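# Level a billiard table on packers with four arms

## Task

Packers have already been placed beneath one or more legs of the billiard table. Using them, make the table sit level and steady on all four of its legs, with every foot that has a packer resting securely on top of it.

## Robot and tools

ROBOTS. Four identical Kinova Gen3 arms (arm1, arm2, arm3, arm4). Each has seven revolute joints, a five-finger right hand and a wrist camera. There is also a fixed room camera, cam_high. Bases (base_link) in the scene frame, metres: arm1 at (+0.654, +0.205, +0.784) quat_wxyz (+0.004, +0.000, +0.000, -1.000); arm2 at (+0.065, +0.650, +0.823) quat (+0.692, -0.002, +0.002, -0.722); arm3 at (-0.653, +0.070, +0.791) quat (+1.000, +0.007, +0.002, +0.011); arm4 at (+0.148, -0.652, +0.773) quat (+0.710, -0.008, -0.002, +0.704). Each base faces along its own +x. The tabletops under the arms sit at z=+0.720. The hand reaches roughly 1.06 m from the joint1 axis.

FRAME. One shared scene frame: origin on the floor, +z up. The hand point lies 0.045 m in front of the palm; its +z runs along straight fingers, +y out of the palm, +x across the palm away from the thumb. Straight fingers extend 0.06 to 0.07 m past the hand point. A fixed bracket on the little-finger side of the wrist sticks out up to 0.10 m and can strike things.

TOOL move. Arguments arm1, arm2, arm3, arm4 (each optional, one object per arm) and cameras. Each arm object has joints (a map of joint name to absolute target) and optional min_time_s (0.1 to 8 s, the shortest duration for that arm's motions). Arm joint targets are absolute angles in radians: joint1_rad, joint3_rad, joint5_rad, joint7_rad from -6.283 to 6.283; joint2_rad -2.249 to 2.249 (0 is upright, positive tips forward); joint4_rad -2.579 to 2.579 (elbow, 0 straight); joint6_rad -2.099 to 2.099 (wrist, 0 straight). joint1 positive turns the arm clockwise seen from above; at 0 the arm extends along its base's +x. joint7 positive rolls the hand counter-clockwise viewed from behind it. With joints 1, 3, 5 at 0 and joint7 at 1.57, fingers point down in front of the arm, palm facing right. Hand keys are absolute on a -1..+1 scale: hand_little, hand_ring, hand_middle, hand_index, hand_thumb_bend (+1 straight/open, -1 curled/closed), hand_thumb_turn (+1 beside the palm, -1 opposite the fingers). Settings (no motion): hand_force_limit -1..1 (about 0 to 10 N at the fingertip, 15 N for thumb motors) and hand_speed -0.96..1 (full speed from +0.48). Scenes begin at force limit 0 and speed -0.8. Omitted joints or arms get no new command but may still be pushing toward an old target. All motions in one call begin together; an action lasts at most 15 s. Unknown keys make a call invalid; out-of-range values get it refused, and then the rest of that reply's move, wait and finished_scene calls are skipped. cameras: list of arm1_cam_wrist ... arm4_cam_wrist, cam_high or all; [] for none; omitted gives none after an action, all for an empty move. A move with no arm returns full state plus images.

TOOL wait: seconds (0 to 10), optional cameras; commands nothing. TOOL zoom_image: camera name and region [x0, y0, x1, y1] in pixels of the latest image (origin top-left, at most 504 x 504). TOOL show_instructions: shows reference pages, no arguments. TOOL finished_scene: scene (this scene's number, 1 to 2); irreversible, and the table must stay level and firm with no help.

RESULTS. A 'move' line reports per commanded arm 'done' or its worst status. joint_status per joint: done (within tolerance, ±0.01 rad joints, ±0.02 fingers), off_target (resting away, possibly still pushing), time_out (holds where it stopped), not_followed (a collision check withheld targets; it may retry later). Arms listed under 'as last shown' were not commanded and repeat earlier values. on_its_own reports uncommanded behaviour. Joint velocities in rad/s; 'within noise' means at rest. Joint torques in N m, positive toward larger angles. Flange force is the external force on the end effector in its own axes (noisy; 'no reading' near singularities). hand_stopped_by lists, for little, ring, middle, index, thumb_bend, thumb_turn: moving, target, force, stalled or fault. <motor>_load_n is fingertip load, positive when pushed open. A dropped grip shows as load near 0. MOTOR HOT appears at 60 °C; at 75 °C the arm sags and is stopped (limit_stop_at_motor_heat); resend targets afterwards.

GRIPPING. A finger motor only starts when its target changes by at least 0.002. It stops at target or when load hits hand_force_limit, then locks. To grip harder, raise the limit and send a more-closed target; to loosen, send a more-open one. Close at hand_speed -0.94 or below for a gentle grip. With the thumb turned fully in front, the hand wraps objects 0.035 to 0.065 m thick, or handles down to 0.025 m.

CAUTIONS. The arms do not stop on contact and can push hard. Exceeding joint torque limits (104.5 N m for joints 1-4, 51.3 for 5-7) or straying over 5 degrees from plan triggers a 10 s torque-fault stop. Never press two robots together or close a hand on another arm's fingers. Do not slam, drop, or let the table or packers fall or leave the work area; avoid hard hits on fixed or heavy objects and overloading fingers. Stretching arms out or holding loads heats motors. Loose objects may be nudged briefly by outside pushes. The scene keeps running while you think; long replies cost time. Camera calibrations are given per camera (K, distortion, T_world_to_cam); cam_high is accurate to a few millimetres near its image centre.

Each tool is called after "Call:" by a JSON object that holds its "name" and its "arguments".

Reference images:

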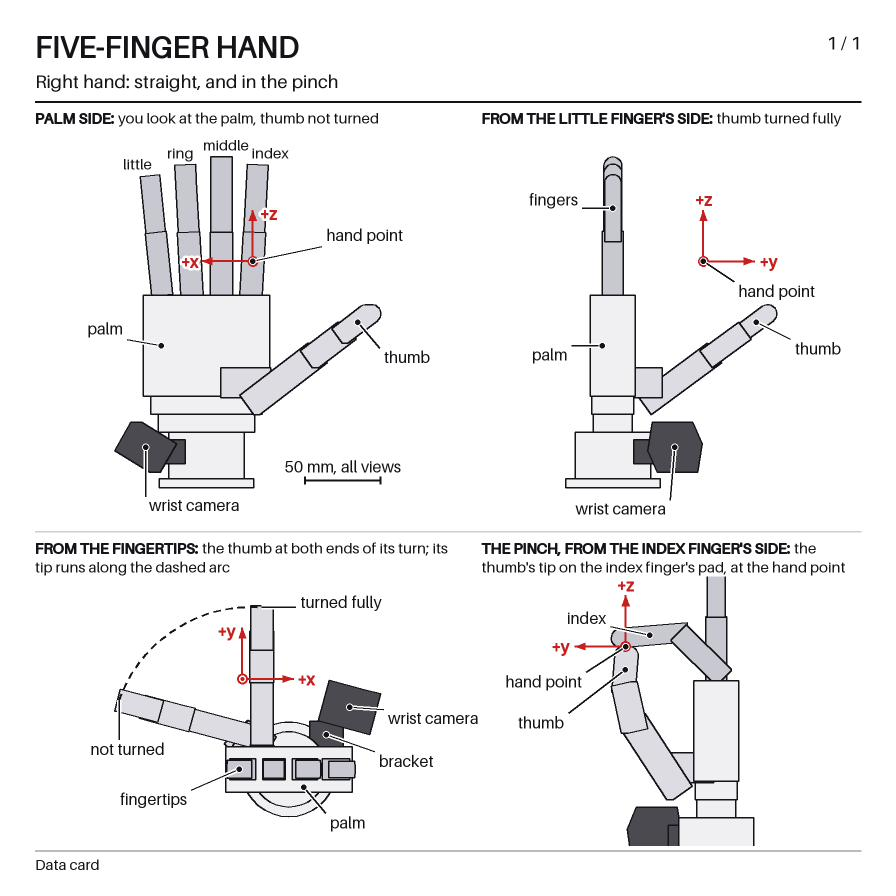

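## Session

Call:
{"name": "move", "arguments": {}}

Call:
{"name": "show_instructions", "arguments": {}}

Scene clock: 0.00 s.
Joint torques (N m): no reading
Flange force (N): no reading
Joint velocities: within noise
arm1.joint_positions: joint1_rad=-0.424 joint2_rad=-0.465 joint3_rad=-0.081 joint4_rad=+1.548 joint5_rad=+0.043 joint6_rad=+2.008 joint7_rad=-1.922 hand_little=+1.000 hand_ring=+1.000 hand_middle=+1.000 hand_index=+1.000 hand_thumb_turn=+1.000 hand_thumb_bend=+1.000 hand_force_limit=+0.000 hand_speed=-0.800
arm1.joint_status: not commanded
arm1.hand_stopped_by: target,target,target,target,target,target
arm1.little_load_n: 0.0
arm1.ring_load_n: 0.0
arm1.middle_load_n: 0.0
arm1.index_load_n: 0.0
arm1.thumb_bend_load_n: 0.0
arm1.thumb_turn_load_n: 0.0
arm1.hand: x=+0.5258 y=+0.1167 z=+1.2700 quat_wxyz=(+0.024, -0.997, -0.067, +0.038) (m; scene frame)
arm2.joint_positions: joint1_rad=+0.360 joint2_rad=-0.468 joint3_rad=-0.133 joint4_rad=+1.349 joint5_rad=-0.054 joint6_rad=+1.863 joint7_rad=-2.215 hand_little=+1.000 hand_ring=+1.000 hand_middle=+1.000 hand_index=+1.000 hand_thumb_turn=+1.000 hand_thumb_bend=+1.000 hand_force_limit=+0.000 hand_speed=-0.800
arm2.joint_status: not commanded
arm2.hand_stopped_by: target,target,target,target,target,target
arm2.little_load_n: 0.0
arm2.ring_load_n: 0.0
arm2.middle_load_n: 0.0
arm2.index_load_n: 0.0
arm2.thumb_bend_load_n: 0.0
arm2.thumb_turn_load_n: 0.0
arm2.hand: x=+0.0422 y=+0.4156 z=+1.4079 quat_wxyz=(-0.156, -0.924, -0.328, +0.118) (m; scene frame)
arm3.joint_positions: joint1_rad=+0.729 joint2_rad=-0.488 joint3_rad=+0.022 joint4_rad=+1.611 joint5_rad=-0.030 joint6_rad=+1.893 joint7_rad=-1.628 hand_little=+1.000 hand_ring=+1.000 hand_middle=+1.000 hand_index=+1.000 hand_thumb_turn=+1.000 hand_thumb_bend=+1.000 hand_force_limit=+0.000 hand_speed=-0.800
arm3.joint_status: not commanded
arm3.hand_stopped_by: target,target,target,target,target,target
arm3.little_load_n: 0.0
arm3.ring_load_n: 0.0
arm3.middle_load_n: 0.0
arm3.index_load_n: 0.0
arm3.thumb_bend_load_n: 0.0
arm3.thumb_turn_load_n: 0.0
arm3.hand: x=-0.5045 y=-0.0116 z=+1.2696 quat_wxyz=(-0.062, -0.376, -0.924, -0.002) (m; scene frame)
arm4.joint_positions: joint1_rad=-0.159 joint2_rad=-0.510 joint3_rad=-0.122 joint4_rad=+1.383 joint5_rad=+0.057 joint6_rad=+1.968 joint7_rad=-1.788 hand_little=+1.000 hand_ring=+1.000 hand_middle=+1.000 hand_index=+1.000 hand_thumb_turn=+1.000 hand_thumb_bend=+1.000 hand_force_limit=+0.000 hand_speed=-0.800
arm4.joint_status: not commanded
arm4.hand_stopped_by: target,target,target,target,target,target
arm4.little_load_n: 0.0
arm4.ring_load_n: 0.0
arm4.middle_load_n: 0.0
arm4.index_load_n: 0.0
arm4.thumb_bend_load_n: -0.5
arm4.thumb_turn_load_n: 0.0
arm4.hand: x=+0.0717 y=-0.4860 z=+1.3253 quat_wxyz=(-0.125, +0.706, -0.691, -0.091) (m; scene frame)
pictures: arm1_cam_wrist, arm2_cam_wrist, arm3_cam_wrist, arm4_cam_wrist, cam_high
camera_calibration:
arm1_cam_wrist: T_world_to_cam=[[0.370338, -0.928683, -0.0199311, -0.0652744], [-0.780384, -0.322695, 0.535602, -0.229738], [-0.503836, -0.1828, -0.844235, 1.47525], [0, 0, 0, 1]] pos_world=[0.588175, 0.134921, 1.3672]
arm2_cam_wrist: T_world_to_cam=[[0.799654, -0.581759, 0.148692, -0.00360215], [-0.462591, -0.43898, 0.770264, -0.882067], [-0.382835, -0.684729, -0.620148, 1.28934], [0, 0, 0, 1]] pos_world=[0.0884497, 0.493544, 1.47954]
arm3_cam_wrist: T_world_to_cam=[[0.512076, 0.858337, 0.032172, 0.228274], [0.664625, -0.41968, 0.618177, -0.455679], [0.544106, -0.295171, -0.785381, 1.38305], [0, 0, 0, 1]] pos_world=[-0.566563, 0.0210612, 1.36057]
arm4_cam_wrist: T_world_to_cam=[[-0.960144, -0.251867, -0.121187, 0.113455], [-0.251632, 0.590174, 0.767057, -0.719282], [-0.121675, 0.766979, -0.63003, 1.32865], [0, 0, 0, 1]] pos_world=[0.0896017, -0.565969, 1.40257]

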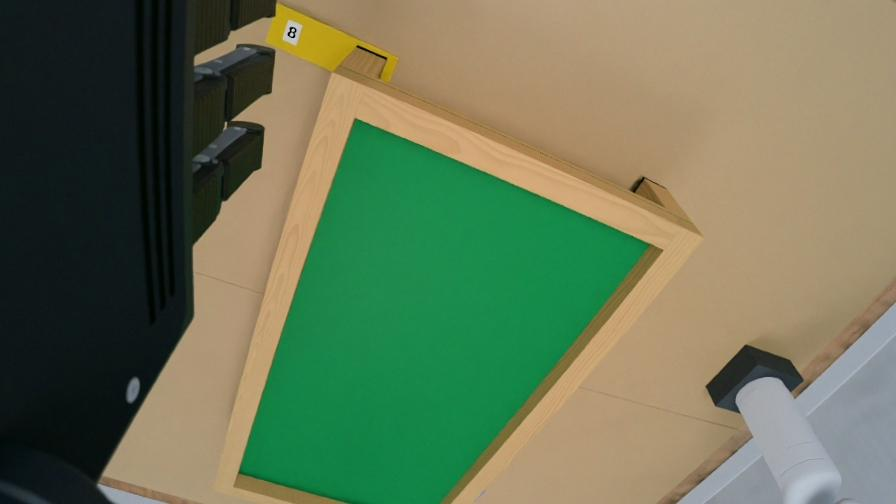

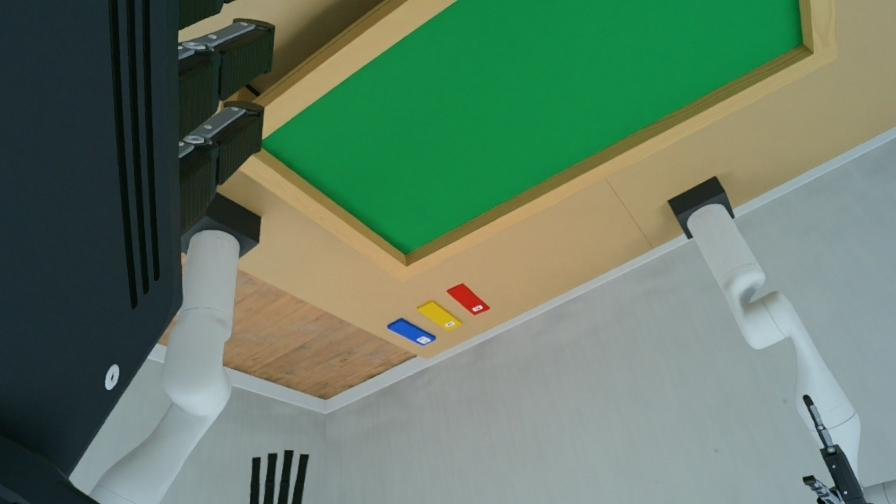

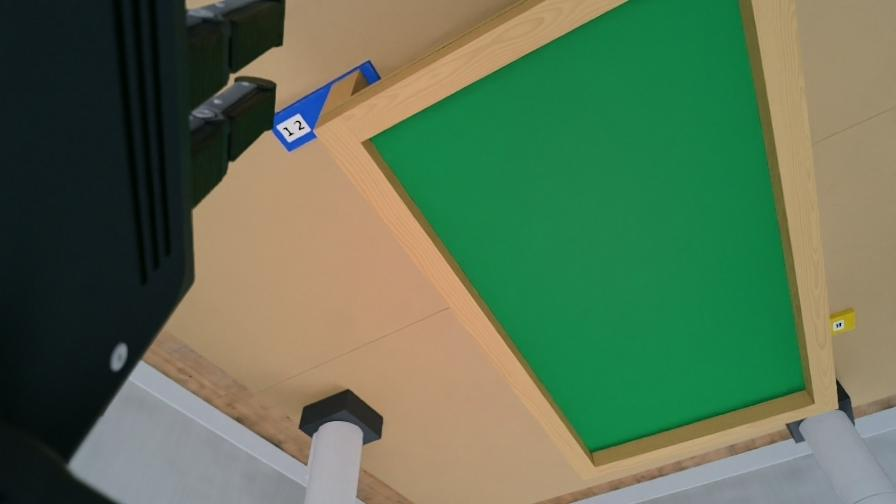

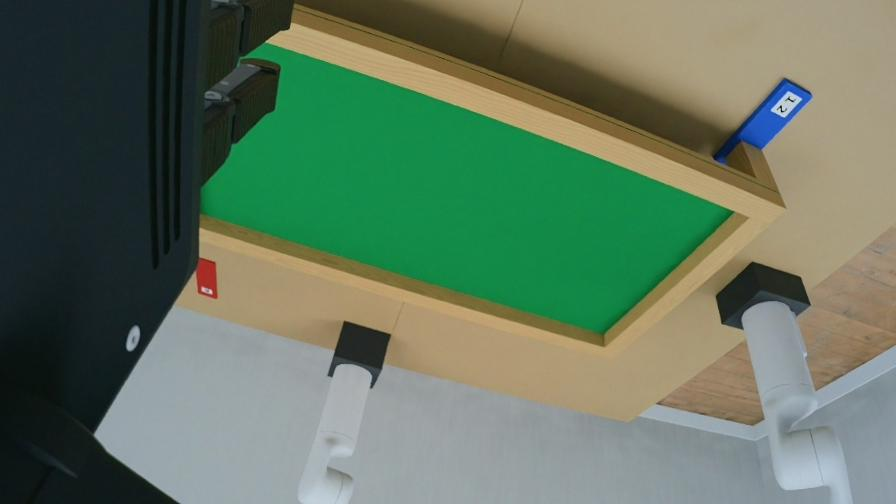

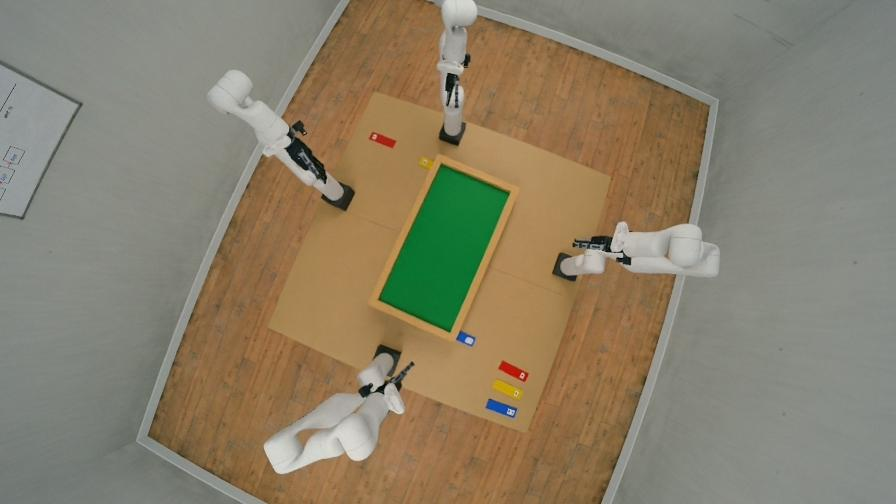

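Reference images for this scene: FIVE-FINGER HAND page 1.

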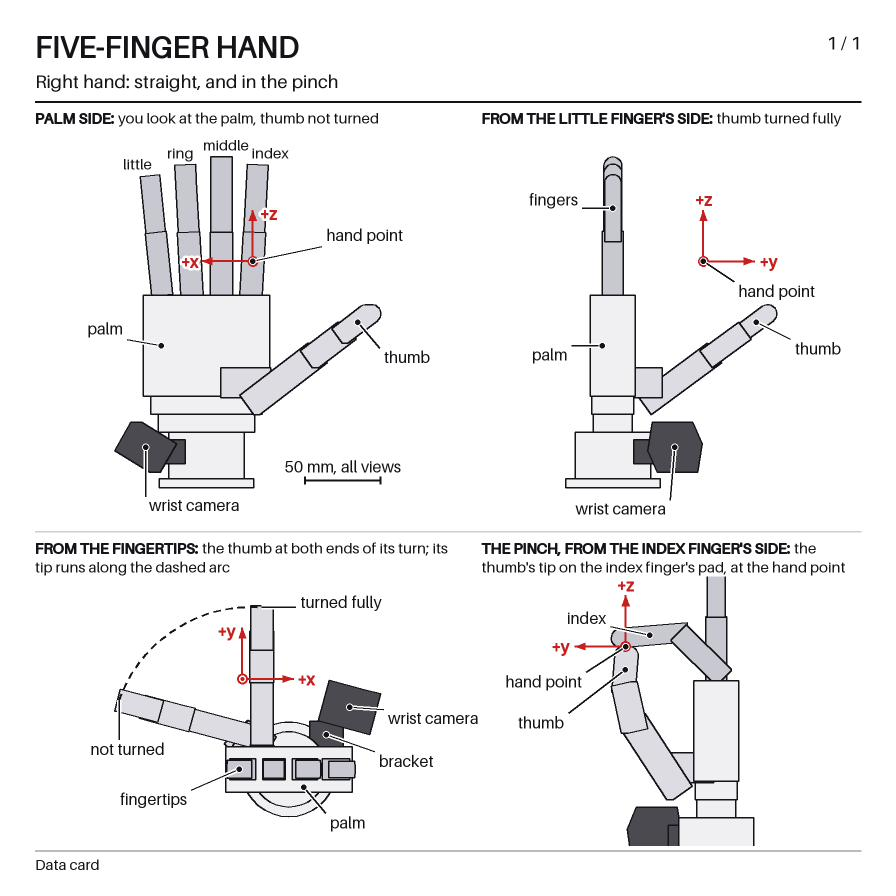

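Call:
{"name": "move", "arguments": {"arm1": {"joints":{"joint1_rad":-1.5406,"joint2_rad":1.0949,"joint3_rad":0,"joint4_rad":0.9704,"joint5_rad":0.1982,"joint6_rad":1.4119,"joint7_rad":-4.2315},"min_time_s":3.5}, "arm2": {"joints":{"joint1_rad":-1.2849,"joint2_rad":0.8080,"joint3_rad":0,"joint4_rad":1.9080,"joint5_rad":0.6857,"joint6_rad":0.6191,"joint7_rad":-3.9402},"min_time_s":3.5}, "arm3": {"joints":{"joint1_rad":-1.5111,"joint2_rad":0.6523,"joint3_rad":0,"joint4_rad":2.1632,"joint5_rad":0.3221,"joint6_rad":0.6816,"joint7_rad":-4.4382},"min_time_s":3.5}, "arm4": {"joints":{"joint1_rad":-1.3564,"joint2_rad":1.0469,"joint3_rad":0,"joint4_rad":1.0432,"joint5_rad":0.3943,"joint6_rad":1.1985,"joint7_rad":-3.6145},"min_time_s":3.5}, "cameras": ["all"]}}

Scene clock: 14.33 s.
Joint torques (N m): arm1=[-0.99 -22.17 -0.56 -4.81 0.89 0.72 -0.44] | arm2=[0.83 -19.1 1.93 -1.63 0.62 0.27 0.47] | arm3=[0.76 -13.35 -0.83 -2.4 0.36 0.48 -0.47] | arm4=[-0.33 -23.27 1.78 -6.56 0.41 0.49 -0.2]
Flange force (N): arm1=[3.6 5.7 -4.3] | arm2=[5.8 7.8 3.0] | arm3=[-0.9 -0.8 -0.6] | arm4=[-0.5 0.7 0.0]
move: arm1 done; arm2 done; arm3 done; arm4 done
Joint velocities: within noise
arm1.joint_positions: joint1_rad=-1.541 joint2_rad=+1.095 joint3_rad=+0.000 joint4_rad=+0.970 joint5_rad=+0.198 joint6_rad=+1.412 joint7_rad=-4.231 hand_little=+1.000 hand_ring=+1.000 hand_middle=+1.000 hand_index=+1.000 hand_thumb_turn=+1.000 hand_thumb_bend=+1.000 hand_force_limit=+0.000 hand_speed=-0.800
arm1.joint_status: all done
arm1.hand_stopped_by: target,target,target,target,target,target
arm1.little_load_n: 0.0
arm1.ring_load_n: 0.0
arm1.middle_load_n: 0.0
arm1.index_load_n: 0.0
arm1.thumb_bend_load_n: 0.0
arm1.thumb_turn_load_n: 0.0
arm1.hand: x=+0.4880 y=-0.3460 z=+0.8246 quat_wxyz=(+0.096, -0.850, +0.491, +0.166) (m; scene frame)
arm2.joint_positions: joint1_rad=-1.285 joint2_rad=+0.808 joint3_rad=+0.000 joint4_rad=+1.908 joint5_rad=+0.686 joint6_rad=+0.619 joint7_rad=-3.940 hand_little=+1.000 hand_ring=+1.000 hand_middle=+1.000 hand_index=+1.000 hand_thumb_turn=+1.000 hand_thumb_bend=+1.000 hand_force_limit=+0.000 hand_speed=-0.800
arm2.joint_status: all done
arm2.hand_stopped_by: target,target,target,target,target,target
arm2.little_load_n: 0.0
arm2.ring_load_n: 0.0
arm2.middle_load_n: 0.0
arm2.index_load_n: 0.0
arm2.thumb_bend_load_n: 0.0
arm2.thumb_turn_load_n: 0.0
arm2.hand: x=+0.4456 y=+0.3275 z=+0.8225 quat_wxyz=(-0.094, -0.850, -0.491, +0.167) (m; scene frame)
arm3.joint_positions: joint1_rad=-1.511 joint2_rad=+0.652 joint3_rad=+0.000 joint4_rad=+2.163 joint5_rad=+0.322 joint6_rad=+0.682 joint7_rad=-4.438 hand_little=+1.000 hand_ring=+1.000 hand_middle=+1.000 hand_index=+1.000 hand_thumb_turn=+1.000 hand_thumb_bend=+1.000 hand_force_limit=+0.000 hand_speed=-0.800
arm3.joint_status: all done
arm3.hand_stopped_by: target,target,target,target,target,target
arm3.little_load_n: 0.0
arm3.ring_load_n: 0.0
arm3.middle_load_n: 0.0
arm3.index_load_n: 0.0
arm3.thumb_bend_load_n: 0.0
arm3.thumb_turn_load_n: 0.0
arm3.hand: x=-0.4879 y=+0.3257 z=+0.8286 quat_wxyz=(-0.160, -0.492, -0.851, +0.091) (m; scene frame)
arm4.joint_positions: joint1_rad=-1.356 joint2_rad=+1.047 joint3_rad=+0.000 joint4_rad=+1.043 joint5_rad=+0.394 joint6_rad=+1.199 joint7_rad=-3.614 hand_little=+1.000 hand_ring=+1.000 hand_middle=+1.000 hand_index=+1.000 hand_thumb_turn=+1.000 hand_thumb_bend=+1.000 hand_force_limit=+0.000 hand_speed=-0.800
arm4.joint_status: all done
arm4.hand_stopped_by: target,target,target,target,target,target
arm4.little_load_n: 0.0
arm4.ring_load_n: 0.0
arm4.middle_load_n: 0.0
arm4.index_load_n: 0.0
arm4.thumb_bend_load_n: 0.0
arm4.thumb_turn_load_n: -0.5
arm4.hand: x=-0.4456 y=-0.3264 z=+0.8136 quat_wxyz=(-0.169, +0.492, -0.849, -0.088) (m; scene frame)
pictures: arm1_cam_wrist, arm2_cam_wrist, arm3_cam_wrist, arm4_cam_wrist, cam_high
camera_calibration:
arm1_cam_wrist: T_world_to_cam=[[-0.718204, -0.6944, -0.0446268, 0.142916], [-0.467378, 0.433898, 0.770253, -0.254418], [-0.5155, 0.574056, -0.636175, 1.09157], [0, 0, 0, 1]] pos_world=[0.546437, -0.416989, 0.896773]
arm2_cam_wrist: T_world_to_cam=[[0.951179, -0.299441, -0.0747848, -0.266646], [-0.131983, -0.613663, 0.778459, -0.380122], [-0.278995, -0.730584, -0.623225, 0.991742], [0, 0, 0, 1]] pos_world=[0.48015, 0.411439, 0.894046]
arm3_cam_wrist: T_world_to_cam=[[0.733959, 0.675326, -0.0723784, 0.198919], [0.458837, -0.41444, 0.785944, -0.293638], [0.500772, -0.610061, -0.614046, 1.06674], [0, 0, 0, 1]] pos_world=[-0.545462, 0.394748, 0.90021]
arm4_cam_wrist: T_world_to_cam=[[-0.953468, 0.282334, -0.105765, -0.240277], [0.0777058, 0.569076, 0.818605, -0.453276], [0.291308, 0.772295, -0.564535, 0.953371], [0, 0, 0, 1]] pos_world=[-0.471598, -0.410497, 0.883853]

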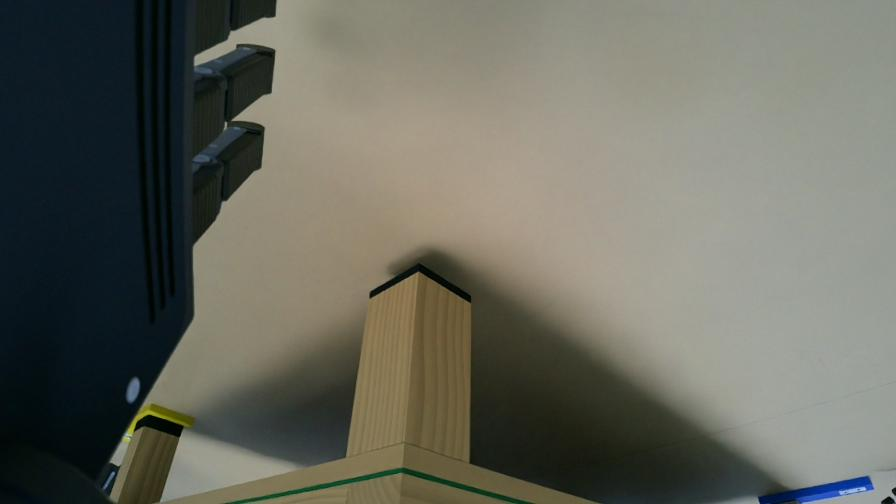

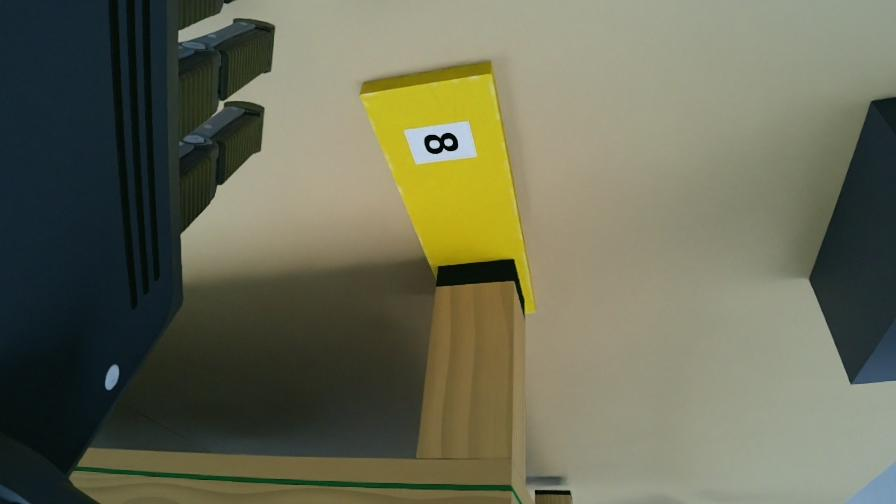

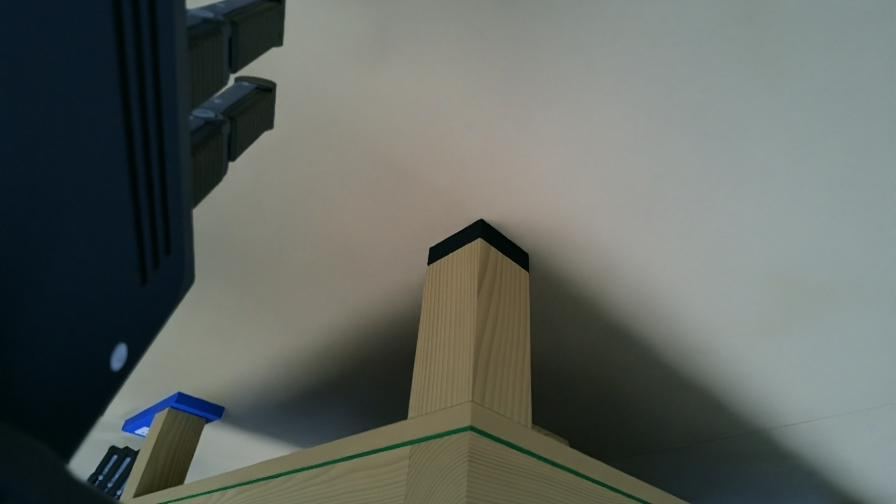

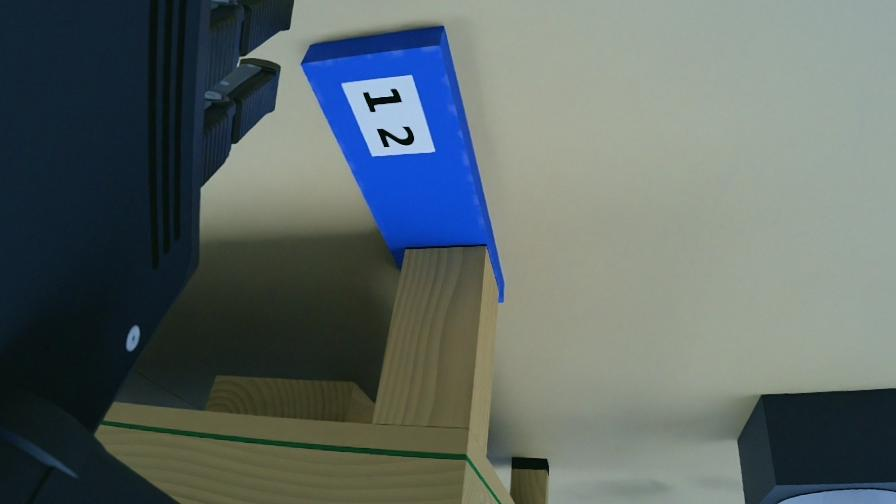

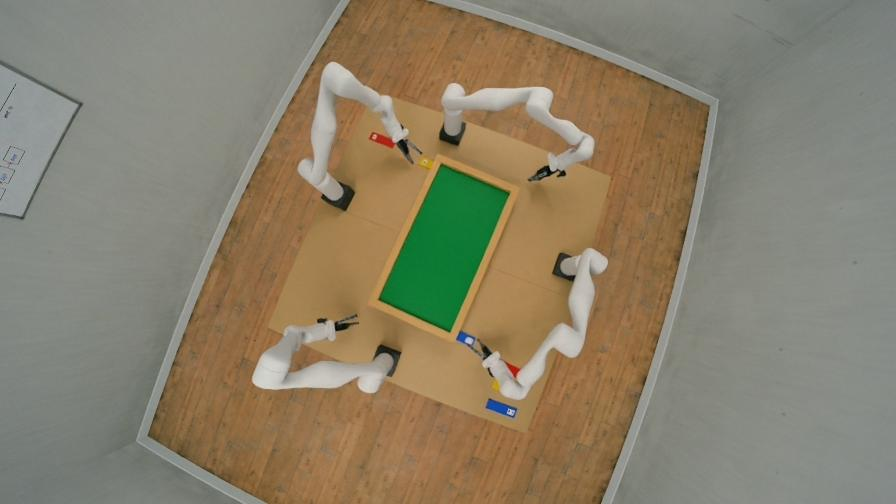

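Call:
{"name": "zoom_image", "arguments": {"camera": "arm1_cam_wrist", "region": [350, 240, 490, 340]}}

Call:
{"name": "zoom_image", "arguments": {"camera": "arm2_cam_wrist", "region": [400, 230, 560, 330]}}

Call:
{"name": "zoom_image", "arguments": {"camera": "arm3_cam_wrist", "region": [400, 200, 560, 300]}}

Call:
{"name": "zoom_image", "arguments": {"camera": "arm4_cam_wrist", "region": [370, 220, 530, 320]}}

Scaled by 3.600 from the camera's 896x504 image, which has a finer 1280x720 frame.

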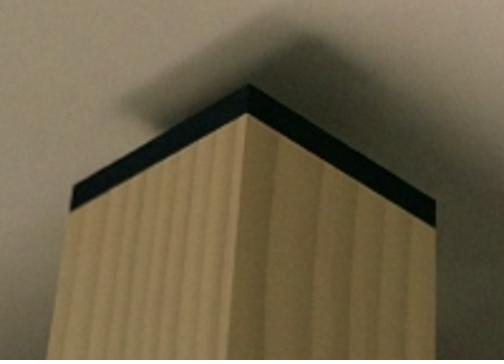

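Scaled by 3.150 from the camera's 896x504 image, which has a finer 1280x720 frame.

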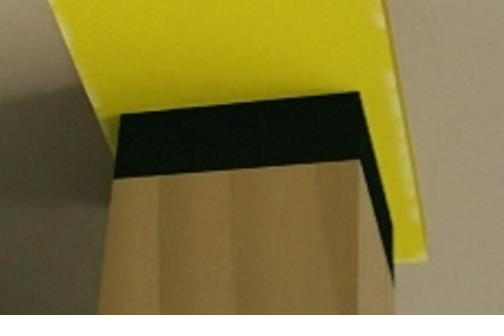

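Scaled by 3.150 from the camera's 896x504 image, which has a finer 1280x720 frame.

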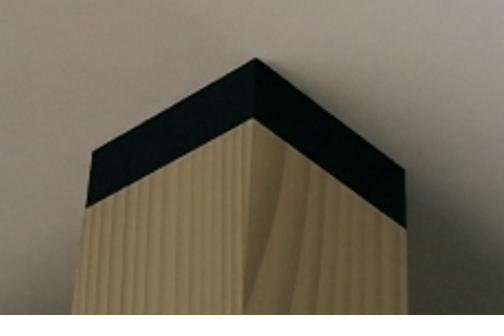

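Scaled by 3.150 from the camera's 896x504 image, which has a finer 1280x720 frame.

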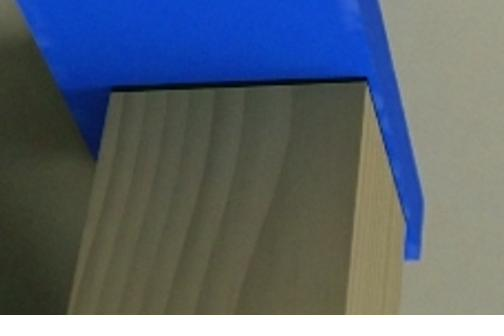

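Call:
{"name": "move", "arguments": {"arm1": {"joints":{"joint1_rad":-1.9,"joint2_rad":0.55,"joint4_rad":1.8,"joint5_rad":0.5,"joint6_rad":1.4,"joint7_rad":-3.8},"min_time_s":2}, "arm2": {"joints":{"joint1_rad":-1.0,"joint2_rad":0.6,"joint4_rad":1.75,"joint5_rad":0.25,"joint6_rad":0.9,"joint7_rad":-3.1,"hand_thumb_turn":-1,"hand_speed":0},"min_time_s":2}, "arm4": {"joints":{"joint1_rad":-1.3479,"joint2_rad":0.7253,"joint4_rad":1.2650,"joint5_rad":0,"joint6_rad":1.1513,"joint7_rad":-1.3391,"hand_thumb_turn":-1,"hand_speed":0},"min_time_s":2}, "cameras": ["arm4_cam_wrist"]}}

Call:
{"name": "move", "arguments": {"arm1": {"joints":{"joint1_rad":-2.3063,"joint2_rad":1.1045,"joint4_rad":2.3612,"joint5_rad":0.8053,"joint6_rad":1.3420,"joint7_rad":-3.3733},"min_time_s":2.5}, "arm2": {"joints":{"joint1_rad":-0.8015,"joint2_rad":0.8908,"joint4_rad":1.4916,"joint5_rad":-0.1815,"joint6_rad":0.8962,"joint7_rad":-2.2841},"min_time_s":2.5}, "cameras": ["arm1_cam_wrist","arm2_cam_wrist"]}}

Scene clock: 48.43 s.
Joint torques (N m): arm1=[-0.96 -13.57 -0.58 -3.07 1.29 1.3 -0.47] | arm2=[0.82 -18.54 1.47 -4.02 0.6 -0.11 0.43] | arm3=[0.84 -13.33 -0.83 -2.25 0.34 0.51 -0.45] | arm4=[-0.31 -20.23 0.83 -7.31 -0.45 0.04 -0.2]
Flange force (N): arm1=[-4.0 3.9 -4.0] | arm2=[0.4 10.5 0.7] | arm3=[-0.5 -0.8 -0.7] | arm4=[0.2 -0.6 0.2]
move: arm1 done; arm2 done; arm4 done
Joint velocities: within noise
arm1.joint_positions: joint1_rad=-1.900 joint2_rad=+0.550 joint3_rad=+0.000 joint4_rad=+1.800 joint5_rad=+0.500 joint6_rad=+1.400 joint7_rad=-3.800 hand_little=+1.000 hand_ring=+1.000 hand_middle=+1.000 hand_index=+1.000 hand_thumb_turn=+1.000 hand_thumb_bend=+1.000 hand_force_limit=+0.000 hand_speed=-0.800
arm1.joint_status: all done
arm1.hand_stopped_by: target,target,target,target,target,target
arm1.little_load_n: 0.0
arm1.ring_load_n: 0.0
arm1.middle_load_n: 0.0
arm1.index_load_n: 0.0
arm1.thumb_bend_load_n: 0.0
arm1.thumb_turn_load_n: 0.0
arm1.hand: x=+0.5482 y=-0.1829 z=+0.9735 quat_wxyz=(+0.150, -0.931, +0.036, +0.332) (m; scene frame)
arm2.joint_positions: joint1_rad=-1.000 joint2_rad=+0.600 joint3_rad=+0.000 joint4_rad=+1.750 joint5_rad=+0.250 joint6_rad=+0.900 joint7_rad=-3.100 hand_little=+1.000 hand_ring=+1.000 hand_middle=+1.000 hand_index=+1.000 hand_thumb_turn=-1.000 hand_thumb_bend=+1.000 hand_force_limit=+0.000 hand_speed=+0.000
arm2.joint_status: all done
arm2.hand_stopped_by: target,target,target,target,target,target
arm2.little_load_n: 0.0
arm2.ring_load_n: 0.0
arm2.middle_load_n: 0.0
arm2.index_load_n: 0.0
arm2.thumb_bend_load_n: 0.0
arm2.thumb_turn_load_n: 0.0
arm2.hand: x=+0.4117 y=+0.2780 z=+0.9145 quat_wxyz=(+0.009, -0.829, -0.548, +0.110) (m; scene frame)
arm3: as last shown
arm4.joint_positions: joint1_rad=-1.348 joint2_rad=+0.725 joint3_rad=+0.000 joint4_rad=+1.265 joint5_rad=+0.000 joint6_rad=+1.151 joint7_rad=-1.339 hand_little=+1.000 hand_ring=+1.000 hand_middle=+1.000 hand_index=+1.000 hand_thumb_turn=-1.000 hand_thumb_bend=+1.000 hand_force_limit=+0.000 hand_speed=+0.000
arm4.joint_status: all done
arm4.hand_stopped_by: target,target,target,target,target,target
arm4.little_load_n: 0.0
arm4.ring_load_n: 0.0
arm4.middle_load_n: 0.0
arm4.index_load_n: 0.0
arm4.thumb_bend_load_n: -0.5
arm4.thumb_turn_load_n: 0.0
arm4.hand: x=-0.4299 y=-0.5562 z=+0.9131 quat_wxyz=(+0.004, +1.000, +0.000, +0.007) (m; scene frame)
pictures: arm4_cam_wrist
camera_calibration:
arm4_cam_wrist: T_world_to_cam=[[0.2488, -0.968416, 0.0164039, -0.440176], [-0.808918, -0.198449, 0.553416, -0.971005], [-0.532682, -0.150959, -0.832743, 0.559592], [0, 0, 0, 1]] pos_world=[-0.377863, -0.534493, 1.01059]

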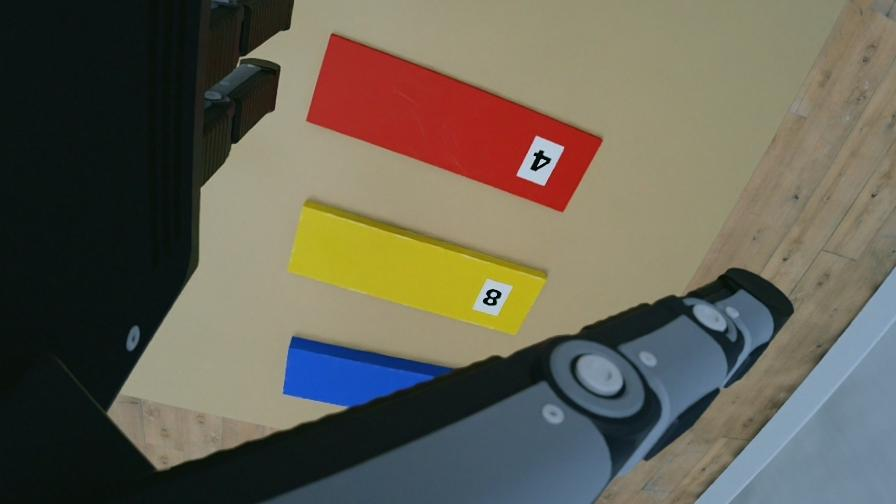

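Scene clock: 51.30 s.
Joint torques (N m): arm1=[-0.9 -11.8 0.56 5.82 -0.06 2.25 -0.49] | arm2=[0.81 -22.39 0.98 -3.85 0.01 -0.07 0.49] | arm3=[0.82 -13.3 -0.89 -2.28 0.35 0.43 -0.44] | arm4=[-0.26 -20.22 0.83 -7.31 -0.44 0.03 -0.17]
Flange force (N): arm1=[-7.9 -2.4 -3.1] | arm2=[-6.6 9.2 2.3] | arm3=[-0.6 -0.7 -0.9] | arm4=[0.2 -0.5 0.1]
move: arm1 done; arm2 done
Joint velocities: within noise
arm1.joint_positions: joint1_rad=-2.306 joint2_rad=+1.104 joint3_rad=+0.000 joint4_rad=+2.361 joint5_rad=+0.805 joint6_rad=+1.342 joint7_rad=-3.373 hand_little=+1.000 hand_ring=+1.000 hand_middle=+1.000 hand_index=+1.000 hand_thumb_turn=+1.000 hand_thumb_bend=+1.000 hand_force_limit=+0.000 hand_speed=-0.800
arm1.joint_status: all done
arm1.hand_stopped_by: target,target,target,target,target,target
arm1.little_load_n: 0.0
arm1.ring_load_n: 0.0
arm1.middle_load_n: 0.0
arm1.index_load_n: 0.0
arm1.thumb_bend_load_n: 0.0
arm1.thumb_turn_load_n: 0.0
arm1.hand: x=+0.4997 y=-0.0301 z=+0.8992 quat_wxyz=(+0.512, -0.512, -0.488, +0.487) (m; scene frame)
arm2.joint_positions: joint1_rad=-0.801 joint2_rad=+0.891 joint3_rad=+0.000 joint4_rad=+1.492 joint5_rad=-0.181 joint6_rad=+0.896 joint7_rad=-2.284 hand_little=+1.000 hand_ring=+1.000 hand_middle=+1.000 hand_index=+1.000 hand_thumb_turn=-1.000 hand_thumb_bend=+1.000 hand_force_limit=+0.000 hand_speed=+0.000
arm2.joint_status: all done
arm2.hand_stopped_by: target,target,target,target,target,target
arm2.little_load_n: 0.0
arm2.ring_load_n: 0.0
arm2.middle_load_n: 0.0
arm2.index_load_n: 0.0
arm2.thumb_bend_load_n: 0.0
arm2.thumb_turn_load_n: 0.0
arm2.hand: x=+0.4837 y=+0.2651 z=+0.8192 quat_wxyz=(+0.067, -0.730, -0.676, -0.068) (m; scene frame)
arm3, arm4: as last shown
arm4.thumb_bend_load_n: 0.0
pictures: arm1_cam_wrist, arm2_cam_wrist
camera_calibration:
arm1_cam_wrist: T_world_to_cam=[[0.061595, 0.239957, -0.968827, 0.843384], [0.442509, -0.876624, -0.188987, -0.0750557], [-0.894646, -0.417074, -0.160179, 0.695263], [0, 0, 0, 1]] pos_world=[0.603279, 0.0218044, 0.914275]
arm2_cam_wrist: T_world_to_cam=[[0.98812, 0.143889, 0.0539932, -0.562628], [0.118783, -0.937957, 0.325771, -0.0753188], [0.0975181, -0.315487, -0.943906, 0.925245], [0, 0, 0, 1]] pos_world=[0.474662, 0.302213, 0.928259]

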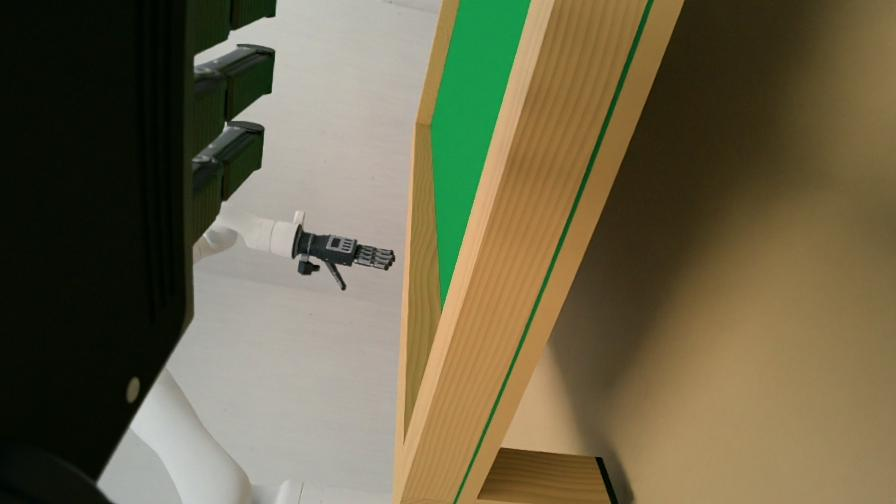

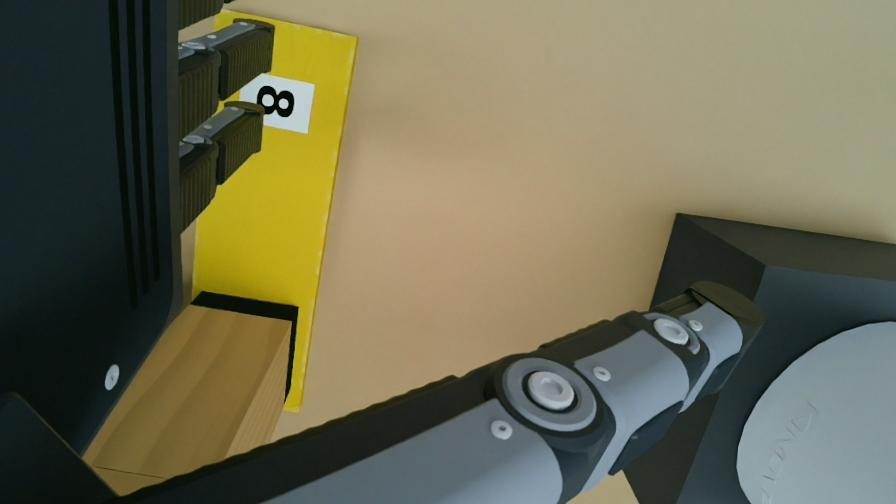

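Call:
{"name": "move", "arguments": {"arm1": {"joints":{"joint1_rad":-2.3063,"joint2_rad":1.5322,"joint4_rad":2.0879,"joint5_rad":0.8380,"joint6_rad":1.2367,"joint7_rad":-3.4909},"min_time_s":2.5}, "cameras": ["arm1_cam_wrist","arm4_cam_wrist"]}}

Call:
{"name": "zoom_image", "arguments": {"camera": "arm4_cam_wrist", "region": [270, 180, 570, 350]}}

Scene clock: 56.23 s.
Joint torques (N m): arm1=[-0.88 -12.62 0.77 7.01 -0.33 2.16 -0.5] | arm2=[0.88 -22.42 1 -3.77 0 -0.09 0.48] | arm3=[0.78 -13.22 -0.81 -2.35 0.39 0.5 -0.47] | arm4=[-0.3 -20.24 0.85 -7.27 -0.44 0.05 -0.17]
Flange force (N): arm1=[-7.6 1.0 -2.5] | arm2=[-6.8 9.6 2.2] | arm3=[-1.0 -0.9 -0.9] | arm4=[0.1 -0.6 0.1]
move: arm1 done
Joint velocities: within noise
arm1.joint_positions: joint1_rad=-2.306 joint2_rad=+1.532 joint3_rad=+0.000 joint4_rad=+2.088 joint5_rad=+0.838 joint6_rad=+1.237 joint7_rad=-3.491 hand_little=+1.000 hand_ring=+1.000 hand_middle=+1.000 hand_index=+1.000 hand_thumb_turn=+1.000 hand_thumb_bend=+1.000 hand_force_limit=+0.000 hand_speed=-0.800
arm1.joint_status: all done
arm1.hand_stopped_by: target,target,target,target,target,target
arm1.little_load_n: 0.5
arm1.ring_load_n: 0.0
arm1.middle_load_n: 0.0
arm1.index_load_n: 0.0
arm1.thumb_bend_load_n: 0.0
arm1.thumb_turn_load_n: 0.0
arm1.hand: x=+0.4996 y=-0.0300 z=+0.7452 quat_wxyz=(+0.512, -0.512, -0.488, +0.487) (m; scene frame)
arm2, arm3, arm4: as last shown
arm4.thumb_bend_load_n: -0.5
pictures: arm1_cam_wrist, arm4_cam_wrist
camera_calibration:
arm1_cam_wrist: T_world_to_cam=[[0.0615088, 0.239916, -0.968843, 0.694225], [0.442492, -0.876632, -0.188989, -0.10406], [-0.894661, -0.417081, -0.160081, 0.670572], [0, 0, 0, 1]] pos_world=[0.603279, 0.0219044, 0.760275]
arm4_cam_wrist: T_world_to_cam=[[0.2488, -0.968416, 0.0164039, -0.440176], [-0.808918, -0.198449, 0.553416, -0.971005], [-0.532682, -0.150959, -0.832743, 0.559592], [0, 0, 0, 1]] pos_world=[-0.377863, -0.534493, 1.01059]

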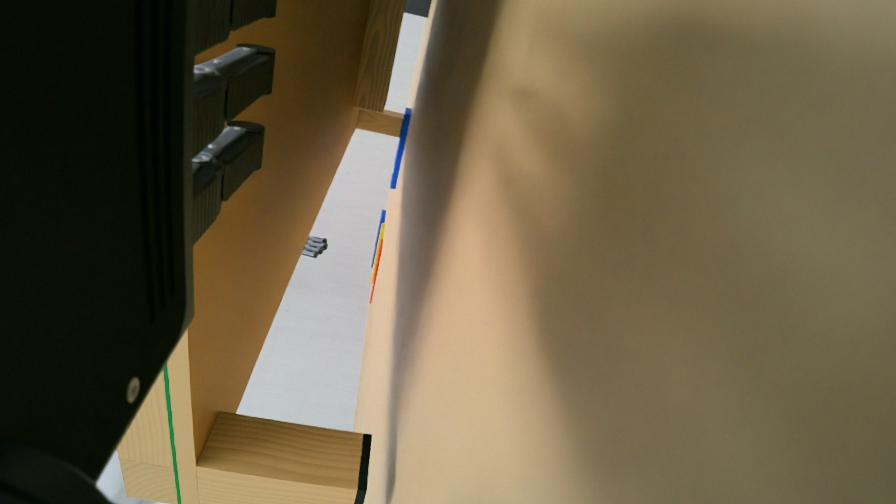

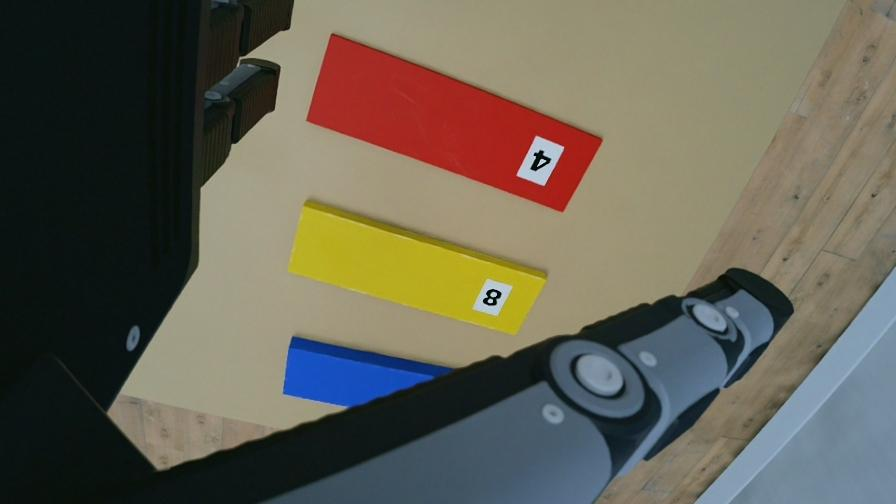

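Scaled by 1.680 from the camera's 896x504 image, which has a finer 1280x720 frame.

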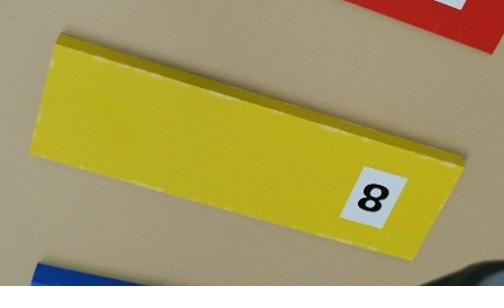

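Call:
{"name": "move", "arguments": {"arm1": {"joints":{"joint1_rad":-2.0580,"joint2_rad":1.5980,"joint4_rad":2.1878,"joint5_rad":1.1203,"joint6_rad":1.2554,"joint7_rad":-3.7126},"min_time_s":2.5}, "arm4": {"joints":{"joint1_rad":-1.4922,"joint2_rad":1.1724,"joint4_rad":0.5761,"joint5_rad":0.1628,"joint6_rad":1.2862,"joint7_rad":0.5735},"min_time_s":2.5}, "cameras": ["arm1_cam_wrist","arm4_cam_wrist"]}}

Scene clock: 71.43 s.
Joint torques (N m): arm1=[-0.93 -12.04 1.17 7.65 -0.8 1.93 -0.48] | arm2=[0.84 -22.44 0.98 -3.72 0.05 -0.07 0.45] | arm3=[0.87 -13.28 -0.87 -2.31 0.34 0.5 -0.45] | arm4=[-0.42 -25.66 1.33 -8.11 -0.04 -0.12 -0.17]
Flange force (N): arm1=[-8.4 1.6 -0.5] | arm2=[-7.1 9.6 2.3] | arm3=[-0.7 -0.9 -0.7] | arm4=[0.1 0.9 0.0]
move: arm1 done; arm4 done
Joint velocities: within noise
arm1.joint_positions: joint1_rad=-2.058 joint2_rad=+1.598 joint3_rad=+0.000 joint4_rad=+2.188 joint5_rad=+1.120 joint6_rad=+1.255 joint7_rad=-3.713 hand_little=+1.000 hand_ring=+1.000 hand_middle=+1.000 hand_index=+1.000 hand_thumb_turn=+1.000 hand_thumb_bend=+1.000 hand_force_limit=+0.000 hand_speed=-0.800
arm1.joint_status: all done
arm1.hand_stopped_by: target,target,target,target,target,target
arm1.little_load_n: 0.0
arm1.ring_load_n: 0.0
arm1.middle_load_n: 0.0
arm1.index_load_n: 0.0
arm1.thumb_bend_load_n: 0.0
arm1.thumb_turn_load_n: 0.0
arm1.hand: x=+0.4196 y=-0.0261 z=+0.7453 quat_wxyz=(+0.513, -0.512, -0.488, +0.488) (m; scene frame)
arm2, arm3: as last shown
arm4.joint_positions: joint1_rad=-1.492 joint2_rad=+1.172 joint3_rad=+0.000 joint4_rad=+0.576 joint5_rad=+0.163 joint6_rad=+1.286 joint7_rad=+0.574 hand_little=+1.000 hand_ring=+1.000 hand_middle=+1.000 hand_index=+1.000 hand_thumb_turn=-1.000 hand_thumb_bend=+1.000 hand_force_limit=+0.000 hand_speed=+0.000
arm4.joint_status: all done
arm4.hand_stopped_by: target,target,target,target,target,target
arm4.little_load_n: 0.0
arm4.ring_load_n: 0.0
arm4.middle_load_n: 0.0
arm4.index_load_n: 0.0
arm4.thumb_bend_load_n: 0.0
arm4.thumb_turn_load_n: 0.5
arm4.hand: x=-0.5082 y=-0.5084 z=+0.8324 quat_wxyz=(-0.074, +0.498, +0.863, +0.048) (m; scene frame)
pictures: arm1_cam_wrist, arm4_cam_wrist
camera_calibration:
arm1_cam_wrist: T_world_to_cam=[[0.0608535, 0.240195, -0.968815, 0.69862], [0.442692, -0.876425, -0.189482, -0.0649577], [-0.894606, -0.417356, -0.159666, 0.600304], [0, 0, 0, 1]] pos_world=[0.523279, 0.0258054, 0.760373]
arm4_cam_wrist: T_world_to_cam=[[0.71621, 0.695636, 0.0559789, 0.677428], [0.616697, -0.668399, 0.415846, -0.380042], [0.326694, -0.263311, -0.907711, 0.900007], [0, 0, 0, 1]] pos_world=[-0.544836, -0.488282, 0.937063]

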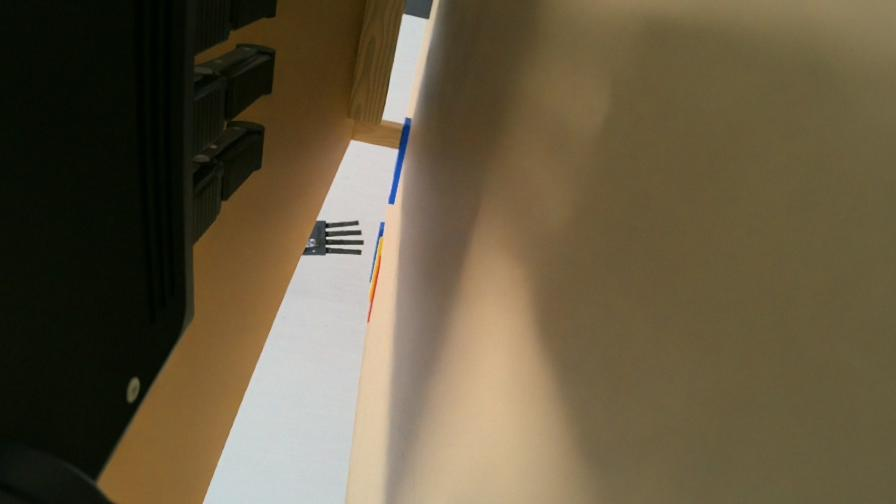

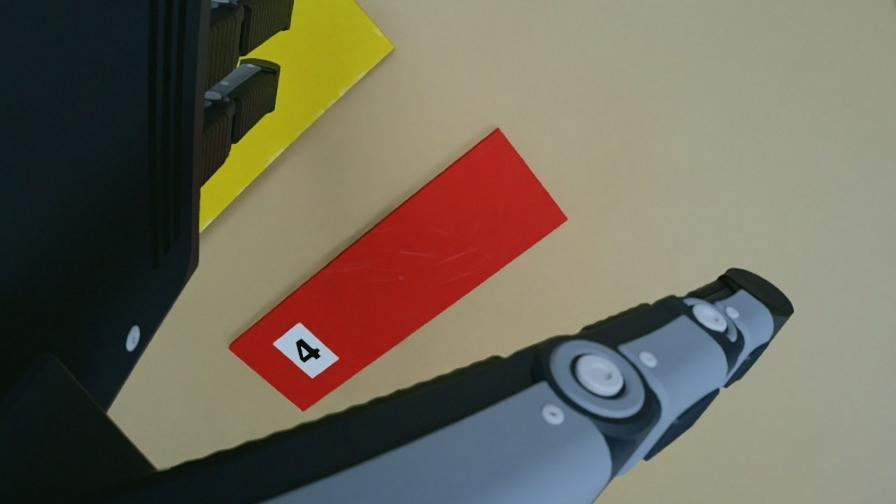

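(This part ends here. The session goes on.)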